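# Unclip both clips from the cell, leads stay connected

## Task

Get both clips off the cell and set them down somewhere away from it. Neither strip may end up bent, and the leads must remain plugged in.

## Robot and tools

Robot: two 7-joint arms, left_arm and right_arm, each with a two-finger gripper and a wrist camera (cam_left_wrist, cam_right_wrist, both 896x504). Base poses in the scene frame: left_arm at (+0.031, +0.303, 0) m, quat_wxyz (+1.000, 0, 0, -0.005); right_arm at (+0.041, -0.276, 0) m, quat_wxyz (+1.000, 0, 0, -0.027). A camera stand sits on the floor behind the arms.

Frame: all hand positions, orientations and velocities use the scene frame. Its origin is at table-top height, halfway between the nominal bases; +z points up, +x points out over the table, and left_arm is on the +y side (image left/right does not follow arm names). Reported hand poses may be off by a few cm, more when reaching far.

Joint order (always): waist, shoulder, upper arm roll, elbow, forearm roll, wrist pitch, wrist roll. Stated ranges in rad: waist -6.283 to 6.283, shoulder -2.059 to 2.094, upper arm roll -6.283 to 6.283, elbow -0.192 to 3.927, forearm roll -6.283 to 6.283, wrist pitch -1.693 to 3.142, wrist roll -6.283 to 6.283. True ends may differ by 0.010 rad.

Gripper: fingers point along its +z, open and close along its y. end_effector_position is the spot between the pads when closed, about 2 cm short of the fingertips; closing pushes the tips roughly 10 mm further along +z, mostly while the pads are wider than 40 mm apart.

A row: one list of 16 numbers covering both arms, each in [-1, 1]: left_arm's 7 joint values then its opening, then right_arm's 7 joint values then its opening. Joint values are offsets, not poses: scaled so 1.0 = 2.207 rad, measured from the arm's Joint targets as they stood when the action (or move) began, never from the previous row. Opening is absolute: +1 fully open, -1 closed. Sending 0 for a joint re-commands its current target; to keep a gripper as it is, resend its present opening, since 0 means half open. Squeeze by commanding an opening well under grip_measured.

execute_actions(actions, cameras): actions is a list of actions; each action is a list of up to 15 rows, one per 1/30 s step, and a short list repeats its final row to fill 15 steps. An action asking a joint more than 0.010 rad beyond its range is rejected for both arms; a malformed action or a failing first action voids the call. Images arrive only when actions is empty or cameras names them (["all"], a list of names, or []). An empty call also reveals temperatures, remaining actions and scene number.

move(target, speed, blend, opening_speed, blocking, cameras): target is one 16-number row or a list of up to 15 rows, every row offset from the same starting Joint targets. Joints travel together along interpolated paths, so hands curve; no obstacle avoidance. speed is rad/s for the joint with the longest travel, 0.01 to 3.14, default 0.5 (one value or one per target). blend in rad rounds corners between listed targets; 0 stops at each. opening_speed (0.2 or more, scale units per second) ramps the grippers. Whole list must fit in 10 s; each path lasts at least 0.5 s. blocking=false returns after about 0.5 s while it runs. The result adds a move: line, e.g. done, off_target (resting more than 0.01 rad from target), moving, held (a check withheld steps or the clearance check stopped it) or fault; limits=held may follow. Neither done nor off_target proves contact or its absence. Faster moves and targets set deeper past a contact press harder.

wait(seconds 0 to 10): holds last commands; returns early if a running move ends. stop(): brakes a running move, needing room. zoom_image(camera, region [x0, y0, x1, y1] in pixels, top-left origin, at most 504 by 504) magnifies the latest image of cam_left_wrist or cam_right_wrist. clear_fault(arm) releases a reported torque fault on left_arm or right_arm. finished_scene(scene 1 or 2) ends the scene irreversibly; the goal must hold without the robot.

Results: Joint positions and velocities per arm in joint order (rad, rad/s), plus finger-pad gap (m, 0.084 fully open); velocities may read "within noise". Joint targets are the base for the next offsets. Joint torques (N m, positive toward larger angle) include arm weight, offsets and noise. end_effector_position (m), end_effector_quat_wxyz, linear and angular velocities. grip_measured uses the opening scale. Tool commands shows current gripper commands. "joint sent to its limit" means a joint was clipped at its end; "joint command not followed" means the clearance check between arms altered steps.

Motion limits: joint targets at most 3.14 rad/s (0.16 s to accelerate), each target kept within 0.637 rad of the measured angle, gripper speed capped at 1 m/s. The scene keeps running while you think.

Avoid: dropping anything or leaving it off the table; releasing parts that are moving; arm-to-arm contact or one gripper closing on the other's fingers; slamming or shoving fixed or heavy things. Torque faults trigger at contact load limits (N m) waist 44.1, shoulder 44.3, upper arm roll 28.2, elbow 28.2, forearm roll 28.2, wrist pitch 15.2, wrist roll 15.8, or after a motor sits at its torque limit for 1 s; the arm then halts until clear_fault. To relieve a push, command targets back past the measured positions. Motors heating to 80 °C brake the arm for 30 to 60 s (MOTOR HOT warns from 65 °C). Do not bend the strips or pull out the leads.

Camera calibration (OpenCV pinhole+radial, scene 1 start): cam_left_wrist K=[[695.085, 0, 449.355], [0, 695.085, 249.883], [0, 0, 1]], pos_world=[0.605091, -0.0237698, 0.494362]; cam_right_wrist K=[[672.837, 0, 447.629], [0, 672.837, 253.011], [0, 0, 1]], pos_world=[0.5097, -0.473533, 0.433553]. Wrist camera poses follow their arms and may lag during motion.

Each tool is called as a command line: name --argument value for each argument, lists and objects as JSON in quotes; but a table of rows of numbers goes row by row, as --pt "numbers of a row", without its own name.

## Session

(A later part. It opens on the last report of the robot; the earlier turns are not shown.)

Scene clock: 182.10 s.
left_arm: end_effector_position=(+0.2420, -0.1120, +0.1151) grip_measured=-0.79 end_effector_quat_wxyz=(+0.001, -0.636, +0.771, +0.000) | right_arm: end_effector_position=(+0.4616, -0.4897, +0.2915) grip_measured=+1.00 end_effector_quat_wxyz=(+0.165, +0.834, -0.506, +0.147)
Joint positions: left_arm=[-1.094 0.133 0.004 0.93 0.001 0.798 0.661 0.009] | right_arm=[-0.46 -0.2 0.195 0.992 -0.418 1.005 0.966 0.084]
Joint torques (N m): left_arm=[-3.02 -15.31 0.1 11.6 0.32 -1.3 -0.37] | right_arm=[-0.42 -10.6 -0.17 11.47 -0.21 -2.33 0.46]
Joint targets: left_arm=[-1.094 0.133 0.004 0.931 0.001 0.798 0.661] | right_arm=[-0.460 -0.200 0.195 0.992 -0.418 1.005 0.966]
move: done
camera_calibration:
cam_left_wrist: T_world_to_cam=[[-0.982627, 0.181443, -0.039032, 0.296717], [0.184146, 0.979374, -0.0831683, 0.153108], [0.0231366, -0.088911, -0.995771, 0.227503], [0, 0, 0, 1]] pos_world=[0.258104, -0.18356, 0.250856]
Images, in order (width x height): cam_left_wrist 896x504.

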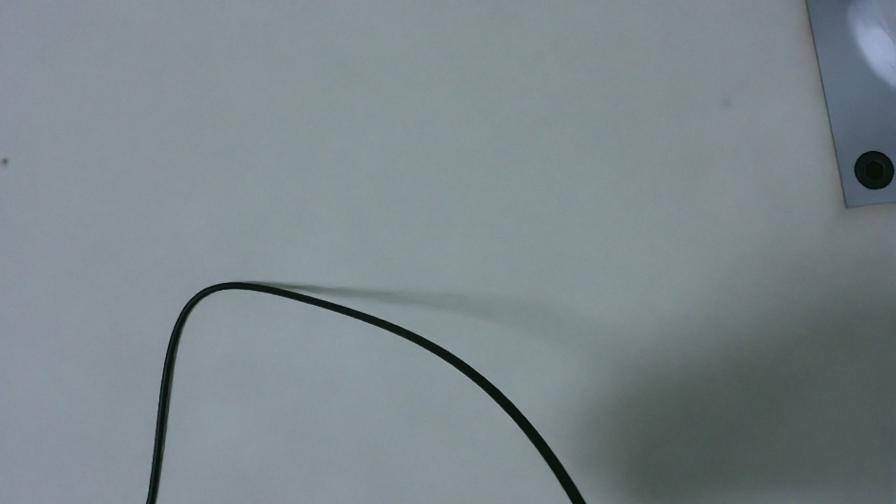

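move --pt "-0.0279 0.0762 0 0.0825 0 0.0063 -0.0279 -1 0 0 0 0 0 0 0 1" --pt "-0.0279 0.1424 0 0.067 0 -0.0754 -0.0279 -1 0 0 0 0 0 0 0 1" --speed 0.2

move --target '[0,0,0,0,0,0,0,-0.2,0,0,0,0,0,0,0,1]' --opening_speed 0.4

move --pt "0 -0.07 0 0.035 0 0.105 0 -0.2 0 0 0 0 0 0 0 1" --pt "0.06 -0.25 0 0 0 0.25 0 -0.2 0 0 0 0 0 0 0 1" --blend 0.05 --speed 0.4 --cameras '["cam_left_wrist"]'

Scene clock: 189.83 s.
left_arm: end_effector_position=(+0.2355, -0.1688, +0.0262) grip_measured=-0.79 end_effector_quat_wxyz=(+0.001, -0.636, +0.771, +0.000) | right_arm: end_effector_position=(+0.4616, -0.4897, +0.2915) grip_measured=+1.00 end_effector_quat_wxyz=(+0.165, +0.834, -0.506, +0.147)
Joint positions: left_arm=[-1.156 0.447 0.004 1.078 0.001 0.632 0.599 0.009] | right_arm=[-0.46 -0.2 0.195 0.992 -0.418 1.005 0.966 0.084]
Joint torques (N m): left_arm=[-2.77 -20.3 0.2 9.99 0.39 -2.72 -0.4] | right_arm=[-0.54 -11.06 -0.2 11.35 -0.1 -2.42 0.36]
Joint targets: left_arm=[-1.156 0.447 0.004 1.078 0.001 0.632 0.599] | right_arm=[-0.460 -0.200 0.195 0.992 -0.418 1.005 0.966]
move: done

Scene clock: 192.10 s.
left_arm: end_effector_position=(+0.2355, -0.1688, +0.0261) grip_measured=-0.22 end_effector_quat_wxyz=(+0.001, -0.636, +0.771, +0.000) | right_arm: end_effector_position=(+0.4616, -0.4897, +0.2915) grip_measured=+1.00 end_effector_quat_wxyz=(+0.165, +0.834, -0.506, +0.147)
Joint positions: left_arm=[-1.156 0.447 0.004 1.078 0.001 0.632 0.599 0.035] | right_arm=[-0.46 -0.2 0.195 0.992 -0.418 1.005 0.966 0.084]
Joint torques (N m): left_arm=[-2.62 -20.08 0.24 10.05 0.45 -2.29 -0.39] | right_arm=[-0.1 -10.32 -0.29 11.47 0.18 -2.45 0.66]
Joint targets: left_arm=[-1.156 0.447 0.004 1.078 0.001 0.632 0.599] | right_arm=[-0.460 -0.200 0.195 0.992 -0.418 1.005 0.966]
move: done

Scene clock: 194.23 s.
left_arm: end_effector_position=(+0.2594, -0.0772, +0.2545) grip_measured=-0.21 end_effector_quat_wxyz=(+0.000, +0.686, -0.727, +0.000) | right_arm: end_effector_position=(+0.4616, -0.4897, +0.2915) grip_measured=+1.00 end_effector_quat_wxyz=(+0.165, +0.834, -0.506, +0.147)
Joint positions: left_arm=[-1.024 -0.104 0.004 1.078 0.001 1.183 0.599 0.035] | right_arm=[-0.46 -0.2 0.195 0.992 -0.418 1.005 0.966 0.084]
Joint torques (N m): left_arm=[2.92 -16.76 -0.61 12.41 0.45 -1.37 -0.28] | right_arm=[-0.18 -10.5 -0.19 11.55 -0.19 -2.19 0.43]
Joint targets: left_arm=[-1.024 -0.104 0.004 1.078 0.001 1.184 0.599] | right_arm=[-0.460 -0.200 0.195 0.992 -0.418 1.005 0.966]
move: done
camera_calibration:
cam_left_wrist: T_world_to_cam=[[-0.998018, 0.0499106, -0.0383193, 0.3066], [0.0529755, 0.995087, -0.083641, 0.162744], [0.0339565, -0.0855052, -0.995759, 0.36635], [0, 0, 0, 1]] pos_world=[0.284931, -0.145922, 0.390157]
Images, in order (width x height): cam_left_wrist 896x504.

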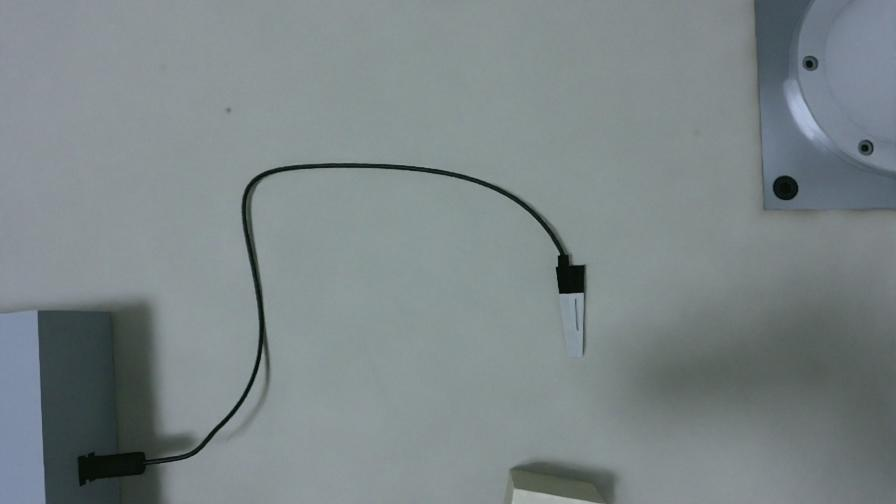

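finished_scene --scene 1

The scene is finished: the task was done.


## Next scene

The same job, from a new start.

execute_actions --actions '[]'

Scene clock: 0.00 s.
left_arm: end_effector_position=(+0.4776, +0.0715, +0.2652) grip_measured=+1.00 end_effector_quat_wxyz=(+0.027, +0.965, +0.150, +0.215) | right_arm: end_effector_position=(+0.1708, -0.6098, +0.3282) grip_measured=+1.00 end_effector_quat_wxyz=(-0.261, +0.804, +0.504, +0.176)
Joint positions: left_arm=[-0.401 -0.164 -0.138 0.915 0.321 0.732 -1.063 0.084] | right_arm=[-0.891 0.132 -0.418 1.533 0.21 2.036 -2.463 0.084]
Joint velocities: within noise
Joint torques (N m): no reading
Motor temperatures (°C): left_arm=[35 37 37 37 32 36 37] | right_arm=[39 34 33 38 39 35 36]
Joint targets: left_arm=[-0.401 -0.164 -0.138 0.915 0.321 0.732 -1.063] | right_arm=[-0.891 0.132 -0.418 1.533 0.210 2.036 -2.463]
Tool commands: left_gripper/opening=+1.0 right_gripper/opening=+1.0
camera_calibration:
cam_left_wrist: T_world_to_cam=[[0.300546, -0.95001, 0.084576, -0.0639424], [-0.822641, -0.303077, -0.481046, 0.620609], [0.482631, 0.0750008, -0.872606, 0.124017], [0, 0, 0, 1]] pos_world=[0.469902, 0.118045, 0.412167]
cam_right_wrist: T_world_to_cam=[[0.911469, -0.374091, -0.171117, -0.306756], [-0.396498, -0.688071, -0.60774, -0.0754343], [0.10961, 0.621784, -0.775481, 0.74307], [0, 0, 0, 1]] pos_world=[0.168242, -0.628688, 0.477901]

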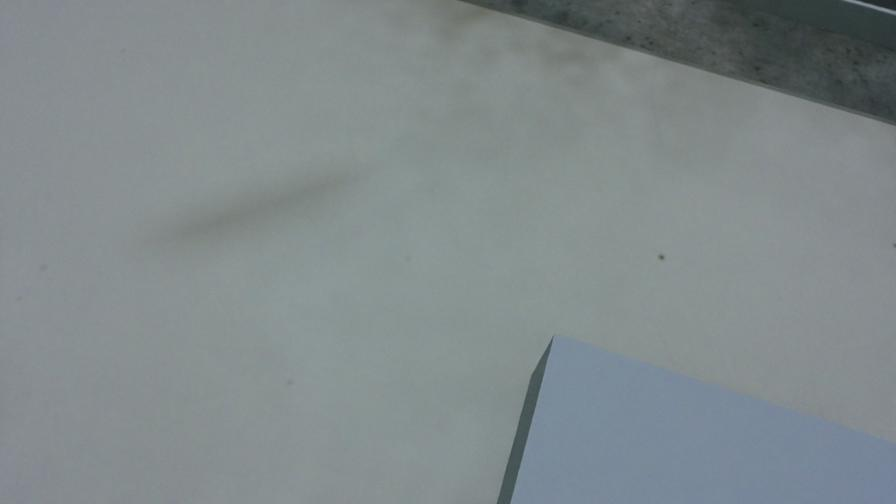

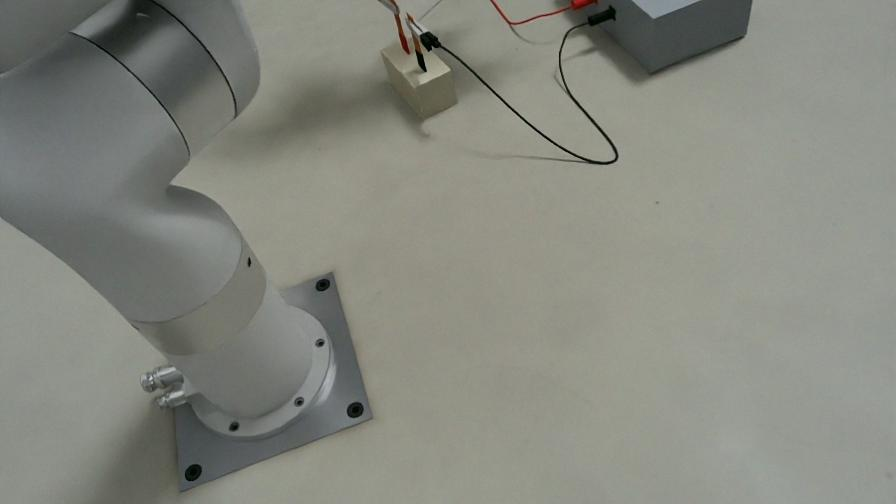

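move --target '[-0.319,-0.0734,0.0625,0.0104,-0.1454,0.241,0.2247,1,0,0,0,0,0,0,0,1]' --speed 0.7 --cameras '["cam_left_wrist"]'

Scene clock: 7.10 s.
left_arm: end_effector_position=(+0.1985, -0.0398, +0.2800) grip_measured=+1.00 end_effector_quat_wxyz=(+0.000, +0.963, -0.271, +0.000) | right_arm: end_effector_position=(+0.1708, -0.6098, +0.3282) grip_measured=+1.00 end_effector_quat_wxyz=(-0.261, +0.804, +0.504, +0.176)
Joint positions: left_arm=[-1.105 -0.325 0 0.938 0 1.263 -0.567 0.084] | right_arm=[-0.891 0.132 -0.418 1.533 0.21 2.036 -2.463 0.084]
Joint torques (N m): left_arm=[-2.9 -12.47 1.17 13.4 -0.93 -1.43 0.55] | right_arm=[-0.1 -14.37 -1.01 10.23 0.31 -0.11 0.13]
Joint targets: left_arm=[-1.105 -0.326 0.000 0.938 0.000 1.263 -0.567] | right_arm=[-0.891 0.132 -0.418 1.533 0.210 2.036 -2.463]
move: done
camera_calibration:
cam_left_wrist: T_world_to_cam=[[-0.514531, -0.856589, -0.0389061, 0.113022], [-0.852509, 0.5159, -0.0841181, 0.29165], [0.0921263, -0.0101135, -0.995696, 0.388496], [0, 0, 0, 1]] pos_world=[0.270997, -0.0497201, 0.415754]
Images, in order (width x height): cam_left_wrist 896x504.

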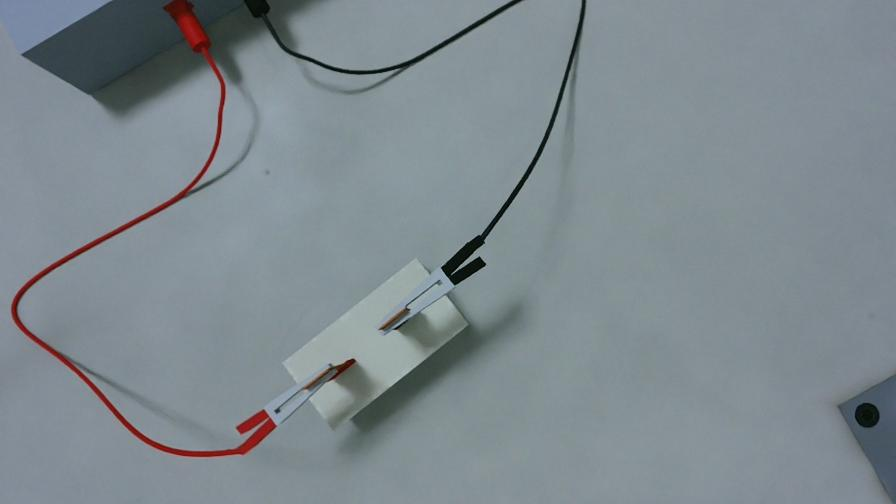

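move --target '[0.1622,-0.0372,0,-0.1097,0,-0.072,0.5714,0,0,0,0,0,0,0,0,1]' --speed 0.8 --cameras '["cam_left_wrist"]'

Scene clock: 18.37 s.
left_arm: end_effector_position=(+0.2837, +0.0637, +0.2200) grip_measured=-0.01 end_effector_quat_wxyz=(+0.000, +0.748, -0.664, -0.001) | right_arm: end_effector_position=(+0.1708, -0.6098, +0.3282) grip_measured=+1.00 end_effector_quat_wxyz=(-0.261, +0.804, +0.504, +0.176)
Joint positions: left_arm=[-0.747 -0.408 0 0.696 0 1.105 0.694 0.044] | right_arm=[-0.891 0.132 -0.418 1.533 0.21 2.036 -2.463 0.084]
Joint torques (N m): left_arm=[2.9 -10.7 -0.39 12.02 -0.16 -2.51 0.57] | right_arm=[0.12 -14.27 -0.99 10.32 0.39 -0.16 0.2]
Joint targets: left_arm=[-0.747 -0.408 0.000 0.696 0.000 1.105 0.694] | right_arm=[-0.891 0.132 -0.418 1.533 0.210 2.036 -2.463]
move: done
camera_calibration:
cam_left_wrist: T_world_to_cam=[[-0.991263, -0.126355, -0.0378554, 0.331657], [-0.122881, 0.98893, -0.0831699, 0.0685305], [0.0479452, -0.0777915, -0.995816, 0.338823], [0, 0, 0, 1]] pos_world=[0.320936, 0.000492167, 0.35566]
Images, in order (width x height): cam_left_wrist 896x504.

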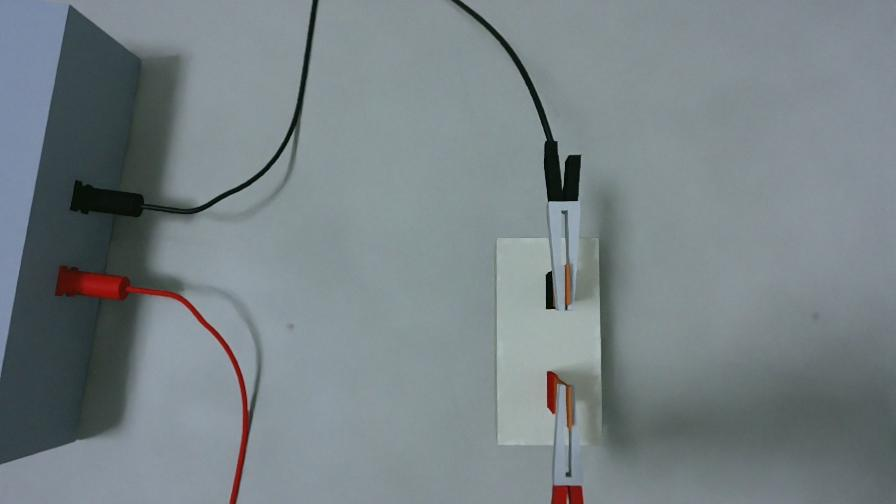

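move --pt "-0.0041 0.0399 0 -0.0489 0 -0.0893 -0.0041 0 0 0 0 0 0 0 0 1" --pt "-0.0041 0.0866 0 -0.0811 0 -0.1681 -0.0041 0 0 0 0 0 0 0 0 1" --blend 0.02 --speed 0.3 --cameras '["cam_left_wrist"]'

move --target '[0,0,0,0,0,0,0,-0.88,0,0,0,0,0,0,0,1]' --opening_speed 0.4 --cameras '["cam_left_wrist"]'

Scene clock: 30.70 s.
left_arm: end_effector_position=(+0.2834, +0.0596, +0.1103) grip_measured=-0.01 end_effector_quat_wxyz=(+0.000, +0.748, -0.664, +0.000) | right_arm: end_effector_position=(+0.1708, -0.6098, +0.3282) grip_measured=+1.00 end_effector_quat_wxyz=(-0.261, +0.804, +0.504, +0.176)
Joint positions: left_arm=[-0.756 -0.217 0 0.517 0 0.734 0.685 0.044] | right_arm=[-0.891 0.132 -0.418 1.533 0.21 2.036 -2.463 0.084]
Joint torques (N m): left_arm=[-3.03 -8.67 0.33 10.47 0.23 -2.42 -0.47] | right_arm=[0.1 -14.14 -0.85 10.29 0.21 -0.28 0.12]
Joint targets: left_arm=[-0.756 -0.216 0.000 0.517 0.000 0.734 0.685] | right_arm=[-0.891 0.132 -0.418 1.533 0.210 2.036 -2.463]
move: done
camera_calibration:
cam_left_wrist: T_world_to_cam=[[-0.991244, -0.126342, -0.0383685, 0.326822], [-0.122791, 0.988876, -0.0839392, 0.0634846], [0.0485468, -0.078493, -0.995732, 0.229066], [0, 0, 0, 1]] pos_world=[0.320635, -0.00350714, 0.245956]
Images, in order (width x height): cam_left_wrist 896x504.

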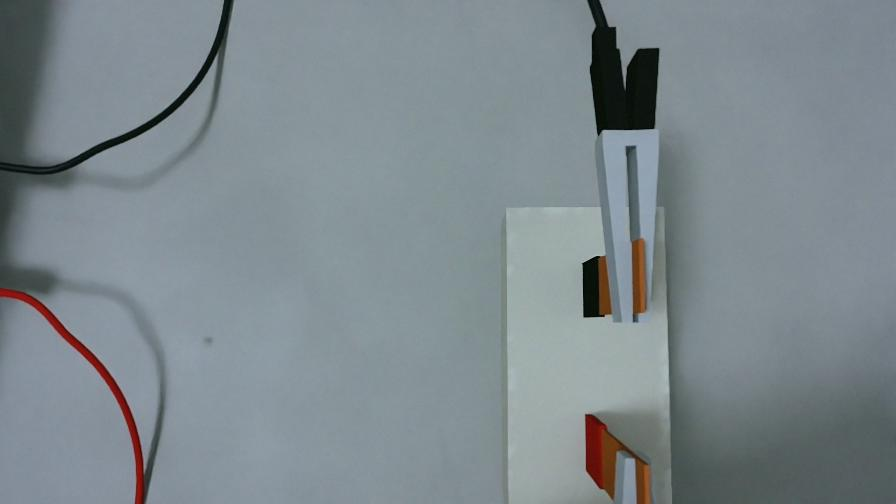

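Scene clock: 33.10 s.
left_arm: end_effector_position=(+0.2834, +0.0596, +0.1102) grip_measured=-0.79 end_effector_quat_wxyz=(+0.000, +0.748, -0.664, +0.000) | right_arm: end_effector_position=(+0.1708, -0.6098, +0.3282) grip_measured=+1.00 end_effector_quat_wxyz=(-0.261, +0.804, +0.504, +0.176)
Joint positions: left_arm=[-0.756 -0.216 0 0.517 0 0.734 0.685 0.009] | right_arm=[-0.891 0.132 -0.418 1.533 0.21 2.036 -2.463 0.084]
Joint torques (N m): left_arm=[-3.01 -9.03 0.42 10.75 0.17 -2.41 -0.4] | right_arm=[0.24 -14.56 -0.86 10.18 0.21 -0.16 0.08]
Joint targets: left_arm=[-0.756 -0.216 0.000 0.517 0.000 0.734 0.685] | right_arm=[-0.891 0.132 -0.418 1.533 0.210 2.036 -2.463]
move: done
camera_calibration:
cam_left_wrist: T_world_to_cam=[[-0.991232, -0.12644, -0.0383589, 0.326815], [-0.122889, 0.988864, -0.0839428, 0.0635174], [0.0485455, -0.0784929, -0.995732, 0.229066], [0, 0, 0, 1]] pos_world=[0.320635, -0.00350754, 0.245956]
Images, in order (width x height): cam_left_wrist 896x504.

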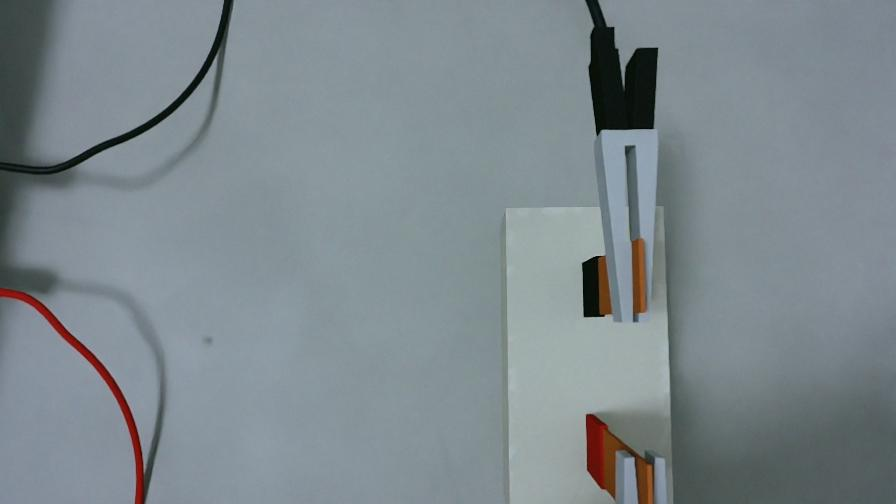

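move --target '[0,0,0,0,0,0,0,-1,0,0,0,0,0,0,0,1]' --opening_speed 0.5

move --target '[0.0331,-0.0513,0,-0.0385,0,0.0127,0.0331,-1,0,0,0,0,0,0,0,1]' --speed 0.07 --cameras '["cam_left_wrist"]'

Scene clock: 36.60 s.
left_arm: end_effector_position=(+0.2834, +0.0596, +0.1102) grip_measured=-0.79 end_effector_quat_wxyz=(+0.000, +0.748, -0.664, +0.000) | right_arm: end_effector_position=(+0.1708, -0.6098, +0.3282) grip_measured=+1.00 end_effector_quat_wxyz=(-0.261, +0.804, +0.504, +0.176)
Joint positions: left_arm=[-0.756 -0.216 0 0.517 0 0.734 0.685 0.009] | right_arm=[-0.891 0.132 -0.418 1.533 0.21 2.036 -2.463 0.084]
Joint torques (N m): left_arm=[-2.87 -9.89 0.53 11.14 0.2 -2.28 -0.35] | right_arm=[-0.07 -14.22 -0.57 10.28 0.21 -0.19 0.08]
Joint targets: left_arm=[-0.756 -0.216 0.000 0.517 0.000 0.734 0.685] | right_arm=[-0.891 0.132 -0.418 1.533 0.210 2.036 -2.463]
move: done

Scene clock: 38.57 s.
left_arm: end_effector_position=(+0.2791, +0.0965, +0.1152) grip_measured=-0.79 end_effector_quat_wxyz=(+0.000, +0.748, -0.664, +0.000) | right_arm: end_effector_position=(+0.1708, -0.6098, +0.3282) grip_measured=+1.00 end_effector_quat_wxyz=(-0.261, +0.804, +0.504, +0.176)
Joint positions: left_arm=[-0.683 -0.33 0 0.432 0 0.762 0.758 0.009] | right_arm=[-0.891 0.132 -0.418 1.533 0.21 2.036 -2.463 0.084]
Joint torques (N m): left_arm=[3.26 -10.88 0.57 10.84 0.12 -1.26 0.93] | right_arm=[0.22 -14.38 -0.81 10.25 0.05 -0.29 0.01]
Joint targets: left_arm=[-0.683 -0.330 0.000 0.432 0.000 0.762 0.758] | right_arm=[-0.891 0.132 -0.418 1.533 0.210 2.036 -2.463]
move: done
camera_calibration:
cam_left_wrist: T_world_to_cam=[[-0.991235, -0.126363, -0.0385528, 0.327358], [-0.122791, 0.988866, -0.0840621, 0.0269057], [0.0487459, -0.0785914, -0.995714, 0.237089], [0, 0, 0, 1]] pos_world=[0.316235, 0.0333929, 0.250955]
Images, in order (width x height): cam_left_wrist 896x504.

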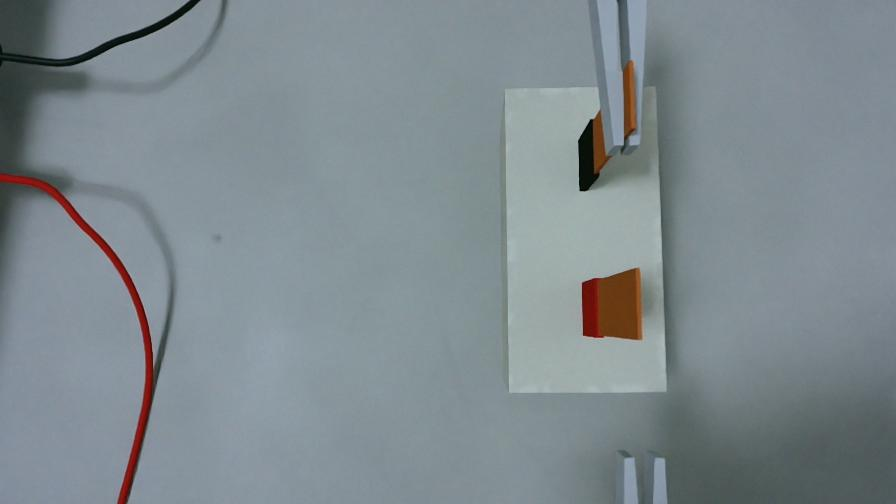

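move --pt "0.0634 -0.0408 0 -0.072 0 -0.0313 0.0634 -1 0 0 0 0 0 0 0 1" --pt "0.0634 0.0793 0 -0.0924 0 -0.1717 0.0634 -1 0 0 0 0 0 0 0 1" --speed 0.25

move --target '[0,0,0,0,0,0,0,-0.2,0,0,0,0,0,0,0,1]' --opening_speed 0.5

move --target '[0,-0.172,0,0.0453,0,0.2175,0,-0.2,0,0,0,0,0,0,0,1]' --speed 0.4 --cameras '["cam_left_wrist"]'

move --pt "0 -0.068 0 0.068 0 0.1359 0 0 0 0 0 0 0 0 0 1" --pt "-0.1717 0.215 0 0.3167 0 0.1015 -0.1717 0 0 0 0 0 0 0 0 1" --blend 0.05 --speed 0.6

Scene clock: 56.77 s.
left_arm: end_effector_position=(+0.2709, +0.1547, +0.0242) grip_measured=-0.79 end_effector_quat_wxyz=(+0.000, +0.748, -0.664, +0.000) | right_arm: end_effector_position=(+0.1708, -0.6098, +0.3282) grip_measured=+1.00 end_effector_quat_wxyz=(-0.261, +0.804, +0.504, +0.176)
Joint positions: left_arm=[-0.543 -0.155 0 0.228 0 0.383 0.898 0.009] | right_arm=[-0.891 0.132 -0.418 1.533 0.21 2.036 -2.463 0.084]
Joint torques (N m): left_arm=[3.2 -7.18 0.22 7.75 0.05 -2.48 0.64] | right_arm=[0.21 -14.64 -0.79 10.16 0.27 -0.23 -0.07]
Joint targets: left_arm=[-0.543 -0.155 0.000 0.228 0.000 0.383 0.898] | right_arm=[-0.891 0.132 -0.418 1.533 0.210 2.036 -2.463]
move: done

Scene clock: 58.63 s.
left_arm: end_effector_position=(+0.2709, +0.1547, +0.0242) grip_measured=-0.22 end_effector_quat_wxyz=(+0.000, +0.748, -0.664, +0.000) | right_arm: end_effector_position=(+0.1708, -0.6098, +0.3282) grip_measured=+1.00 end_effector_quat_wxyz=(-0.261, +0.804, +0.504, +0.176)
Joint positions: left_arm=[-0.543 -0.155 0 0.228 0 0.383 0.898 0.035] | right_arm=[-0.891 0.132 -0.418 1.533 0.21 2.036 -2.463 0.084]
Joint torques (N m): left_arm=[3.03 -7.19 0.39 7.96 0.05 -2.19 0.52] | right_arm=[0.14 -14.37 -0.48 10.31 0.1 -0.23 0.05]
Joint targets: left_arm=[-0.543 -0.155 0.000 0.228 0.000 0.383 0.898] | right_arm=[-0.891 0.132 -0.418 1.533 0.210 2.036 -2.463]
move: done

Scene clock: 60.37 s.
left_arm: end_effector_position=(+0.2708, +0.1547, +0.1302) grip_measured=-0.22 end_effector_quat_wxyz=(+0.000, +0.748, -0.664, +0.000) | right_arm: end_effector_position=(+0.1708, -0.6098, +0.3282) grip_measured=+1.00 end_effector_quat_wxyz=(-0.261, +0.804, +0.504, +0.176)
Joint positions: left_arm=[-0.543 -0.534 0 0.328 0 0.863 0.898 0.035] | right_arm=[-0.891 0.132 -0.418 1.533 0.21 2.036 -2.463 0.084]
Joint torques (N m): left_arm=[2.66 -7.84 0.61 12.14 0.18 -1.49 0.5] | right_arm=[0.16 -14.42 -0.6 10.35 0.1 -0.11 0.08]
Joint targets: left_arm=[-0.543 -0.534 0.000 0.328 0.000 0.863 0.898] | right_arm=[-0.891 0.132 -0.418 1.533 0.210 2.036 -2.463]
move: done
camera_calibration:
cam_left_wrist: T_world_to_cam=[[-0.991242, -0.126416, -0.038184, 0.326972], [-0.12289, 0.988883, -0.0837117, -0.0304681], [0.048342, -0.0782862, -0.995758, 0.257114], [0, 0, 0, 1]] pos_world=[0.307935, 0.0915924, 0.265958]
Images, in order (width x height): cam_left_wrist 896x504.

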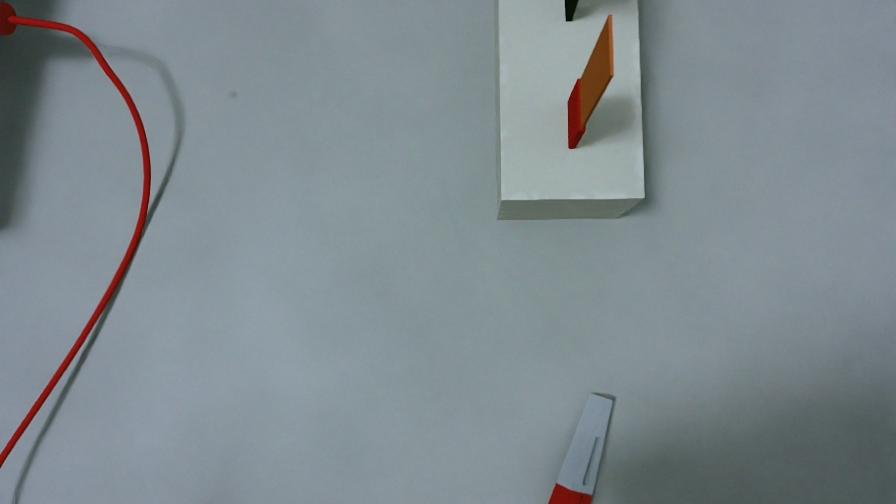

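Scene clock: 62.50 s.
left_arm: end_effector_position=(+0.2986, -0.0583, +0.2202) grip_measured=-0.01 end_effector_quat_wxyz=(+0.000, +0.748, -0.664, +0.000) | right_arm: end_effector_position=(+0.1708, -0.6098, +0.3282) grip_measured=+1.00 end_effector_quat_wxyz=(-0.261, +0.804, +0.504, +0.176)
Joint positions: left_arm=[-0.922 -0.06 0 1.026 0 1.087 0.519 0.044] | right_arm=[-0.891 0.132 -0.418 1.533 0.21 2.036 -2.463 0.084]
Joint torques (N m): left_arm=[-2.55 -12.81 0.8 13.2 0.03 -2.44 -0.37] | right_arm=[0.42 -14.5 -0.55 10.61 0.07 -0.11 0.11]
Joint targets: left_arm=[-0.922 -0.060 0.000 1.027 0.000 1.087 0.519] | right_arm=[-0.891 0.132 -0.418 1.533 0.210 2.036 -2.463]
move: done

move --pt "0 0.0317 0 -0.0462 0 -0.0779 0 0 0 0 0 0 0 0 0 1" --pt "0 0.0701 0 -0.0734 0 -0.1432 0 0 0 0 0 0 0 0 0 1" --blend 0.02 --speed 0.3

move --target '[0,0,0,0,0,0,0,-1,0,0,0,0,0,0,0,1]' --opening_speed 0.35

move --target '[-0.0181,0.0413,0,0.0621,0,0.0204,-0.0181,-1,0,0,0,0,0,0,0,1]' --speed 0.07 --cameras '["cam_left_wrist"]'

Scene clock: 71.50 s.
left_arm: end_effector_position=(+0.2985, -0.0582, +0.1101) grip_measured=-0.01 end_effector_quat_wxyz=(+0.000, +0.748, -0.664, +0.000) | right_arm: end_effector_position=(+0.1708, -0.6098, +0.3282) grip_measured=+1.00 end_effector_quat_wxyz=(-0.261, +0.804, +0.504, +0.176)
Joint positions: left_arm=[-0.922 0.095 0 0.865 0 0.771 0.519 0.044] | right_arm=[-0.891 0.132 -0.418 1.533 0.21 2.036 -2.463 0.084]
Joint torques (N m): left_arm=[-2.98 -14.73 0.04 10.77 0.01 -2.54 -0.12] | right_arm=[-0.06 -14.28 -0.65 10.43 0.16 -0.18 -0.06]
Joint targets: left_arm=[-0.922 0.095 0.000 0.865 0.000 0.771 0.519] | right_arm=[-0.891 0.132 -0.418 1.533 0.210 2.036 -2.463]
move: done

Scene clock: 74.57 s.
left_arm: end_effector_position=(+0.2985, -0.0582, +0.1101) grip_measured=-0.76 end_effector_quat_wxyz=(+0.000, +0.748, -0.664, +0.000) | right_arm: end_effector_position=(+0.1708, -0.6098, +0.3282) grip_measured=+1.00 end_effector_quat_wxyz=(-0.261, +0.804, +0.504, +0.176)
Joint positions: left_arm=[-0.922 0.095 0 0.865 0 0.771 0.519 0.011] | right_arm=[-0.891 0.132 -0.418 1.533 0.21 2.036 -2.463 0.084]
Joint torques (N m): left_arm=[-2.59 -15.18 0.43 10.56 0.03 -1.72 0.19] | right_arm=[0.47 -14.5 -0.6 10.36 -0.01 -0.28 0.1]
Joint targets: left_arm=[-0.922 0.095 0.000 0.865 0.000 0.771 0.519] | right_arm=[-0.891 0.132 -0.418 1.533 0.210 2.036 -2.463]
move: done

Scene clock: 76.90 s.
left_arm: end_effector_position=(+0.3032, -0.0971, +0.1154) grip_measured=-0.76 end_effector_quat_wxyz=(+0.000, +0.748, -0.664, +0.000) | right_arm: end_effector_position=(+0.1708, -0.6098, +0.3282) grip_measured=+1.00 end_effector_quat_wxyz=(-0.261, +0.804, +0.504, +0.176)
Joint positions: left_arm=[-0.962 0.186 0 1.002 0 0.816 0.479 0.011] | right_arm=[-0.891 0.132 -0.418 1.533 0.21 2.036 -2.463 0.084]
Joint torques (N m): left_arm=[-2.8 -17.09 0.55 11.7 0.04 -1.43 -0.5] | right_arm=[0.15 -14.25 -0.7 10.34 0.27 -0.28 -0.14]
Joint targets: left_arm=[-0.962 0.186 0.000 1.002 0.000 0.816 0.479] | right_arm=[-0.891 0.132 -0.418 1.533 0.210 2.036 -2.463]
move: done
camera_calibration:
cam_left_wrist: T_world_to_cam=[[-0.991235, -0.126371, -0.038514, 0.32678], [-0.122788, 0.988841, -0.0843576, 0.221395], [0.0487446, -0.0788892, -0.995691, 0.220844], [0, 0, 0, 1]] pos_world=[0.340335, -0.160207, 0.251155]
Images, in order (width x height): cam_left_wrist 896x504.

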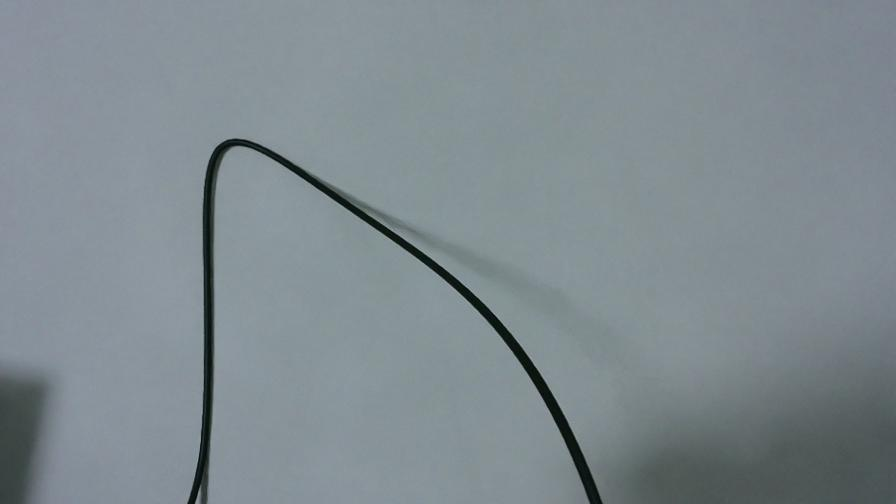

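move --pt "-0.0227 0.0809 0 0.0929 0 0.0118 -0.0227 -1 0 0 0 0 0 0 0 1" --pt "-0.0227 0.1441 0 0.0779 0 -0.0662 -0.0227 -1 0 0 0 0 0 0 0 1" --speed 0.25

move --target '[0,0,0,0,0,0,0,-0.2,0,0,0,0,0,0,0,1]' --opening_speed 0.5

move --pt "0 -0.07 0 0.035 0 0.105 0 -0.2 0 0 0 0 0 0 0 1" --pt "0.06 -0.25 0 0 0 0.25 0 -0.2 0 0 0 0 0 0 0 1" --blend 0.05 --speed 0.4 --cameras '["cam_left_wrist"]'

Scene clock: 84.60 s.
left_arm: end_effector_position=(+0.3101, -0.1551, +0.0263) grip_measured=-0.76 end_effector_quat_wxyz=(+0.000, +0.748, -0.664, +0.000) | right_arm: end_effector_position=(+0.1708, -0.6098, +0.3282) grip_measured=+1.00 end_effector_quat_wxyz=(-0.261, +0.804, +0.504, +0.176)
Joint positions: left_arm=[-1.012 0.504 0 1.174 0 0.67 0.429 0.011] | right_arm=[-0.891 0.132 -0.418 1.533 0.21 2.036 -2.463 0.084]
Joint torques (N m): left_arm=[-2.98 -21.49 0.45 10.14 0.03 -2.39 -0.49] | right_arm=[0.19 -14.51 -0.64 10.54 0.13 -0.41 -0.14]
Joint targets: left_arm=[-1.012 0.504 0.000 1.174 0.000 0.670 0.429] | right_arm=[-0.891 0.132 -0.418 1.533 0.210 2.036 -2.463]
move: done

Scene clock: 86.47 s.
left_arm: end_effector_position=(+0.3101, -0.1551, +0.0262) grip_measured=-0.22 end_effector_quat_wxyz=(+0.000, +0.748, -0.664, +0.000) | right_arm: end_effector_position=(+0.1708, -0.6098, +0.3282) grip_measured=+1.00 end_effector_quat_wxyz=(-0.261, +0.804, +0.504, +0.176)
Joint positions: left_arm=[-1.012 0.504 0 1.174 0 0.67 0.429 0.035] | right_arm=[-0.891 0.132 -0.418 1.533 0.21 2.036 -2.463 0.084]
Joint torques (N m): left_arm=[-2.66 -21.63 0.34 10.1 -0.01 -2.44 -0.38] | right_arm=[0.25 -14.57 -0.52 10.48 0.1 -0.26 -0.03]
Joint targets: left_arm=[-1.012 0.504 0.000 1.174 0.000 0.670 0.429] | right_arm=[-0.891 0.132 -0.418 1.533 0.210 2.036 -2.463]
move: done

Scene clock: 88.57 s.
left_arm: end_effector_position=(+0.3217, -0.0566, +0.2661) grip_measured=-0.21 end_effector_quat_wxyz=(+0.000, +0.790, -0.613, +0.000) | right_arm: end_effector_position=(+0.1708, -0.6098, +0.3282) grip_measured=+1.00 end_effector_quat_wxyz=(-0.261, +0.804, +0.504, +0.176)
Joint positions: left_arm=[-0.88 -0.048 0 1.174 0 1.221 0.429 0.035] | right_arm=[-0.891 0.132 -0.418 1.533 0.21 2.036 -2.463 0.084]
Joint torques (N m): left_arm=[3.17 -18.09 -0.58 12.19 0.03 -1.32 -0.3] | right_arm=[0.39 -14.43 -0.88 10.43 0.25 -0.19 -0.11]
Joint targets: left_arm=[-0.880 -0.048 0.000 1.174 0.000 1.221 0.429] | right_arm=[-0.891 0.132 -0.418 1.533 0.210 2.036 -2.463]
move: done
camera_calibration:
cam_left_wrist: T_world_to_cam=[[-0.9659, -0.256034, -0.0385235, 0.340513], [-0.252174, 0.964011, -0.0842068, 0.236586], [0.0586969, -0.0716207, -0.995703, 0.370407], [0, 0, 0, 1]] pos_world=[0.366821, -0.11436, 0.401855]
Images, in order (width x height): cam_left_wrist 896x504.

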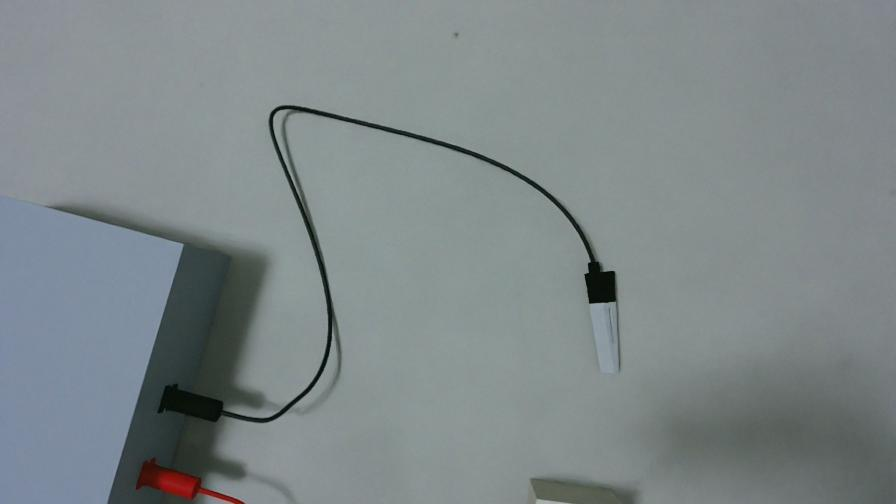

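finished_scene --scene 2

The scene is finished: the task was done.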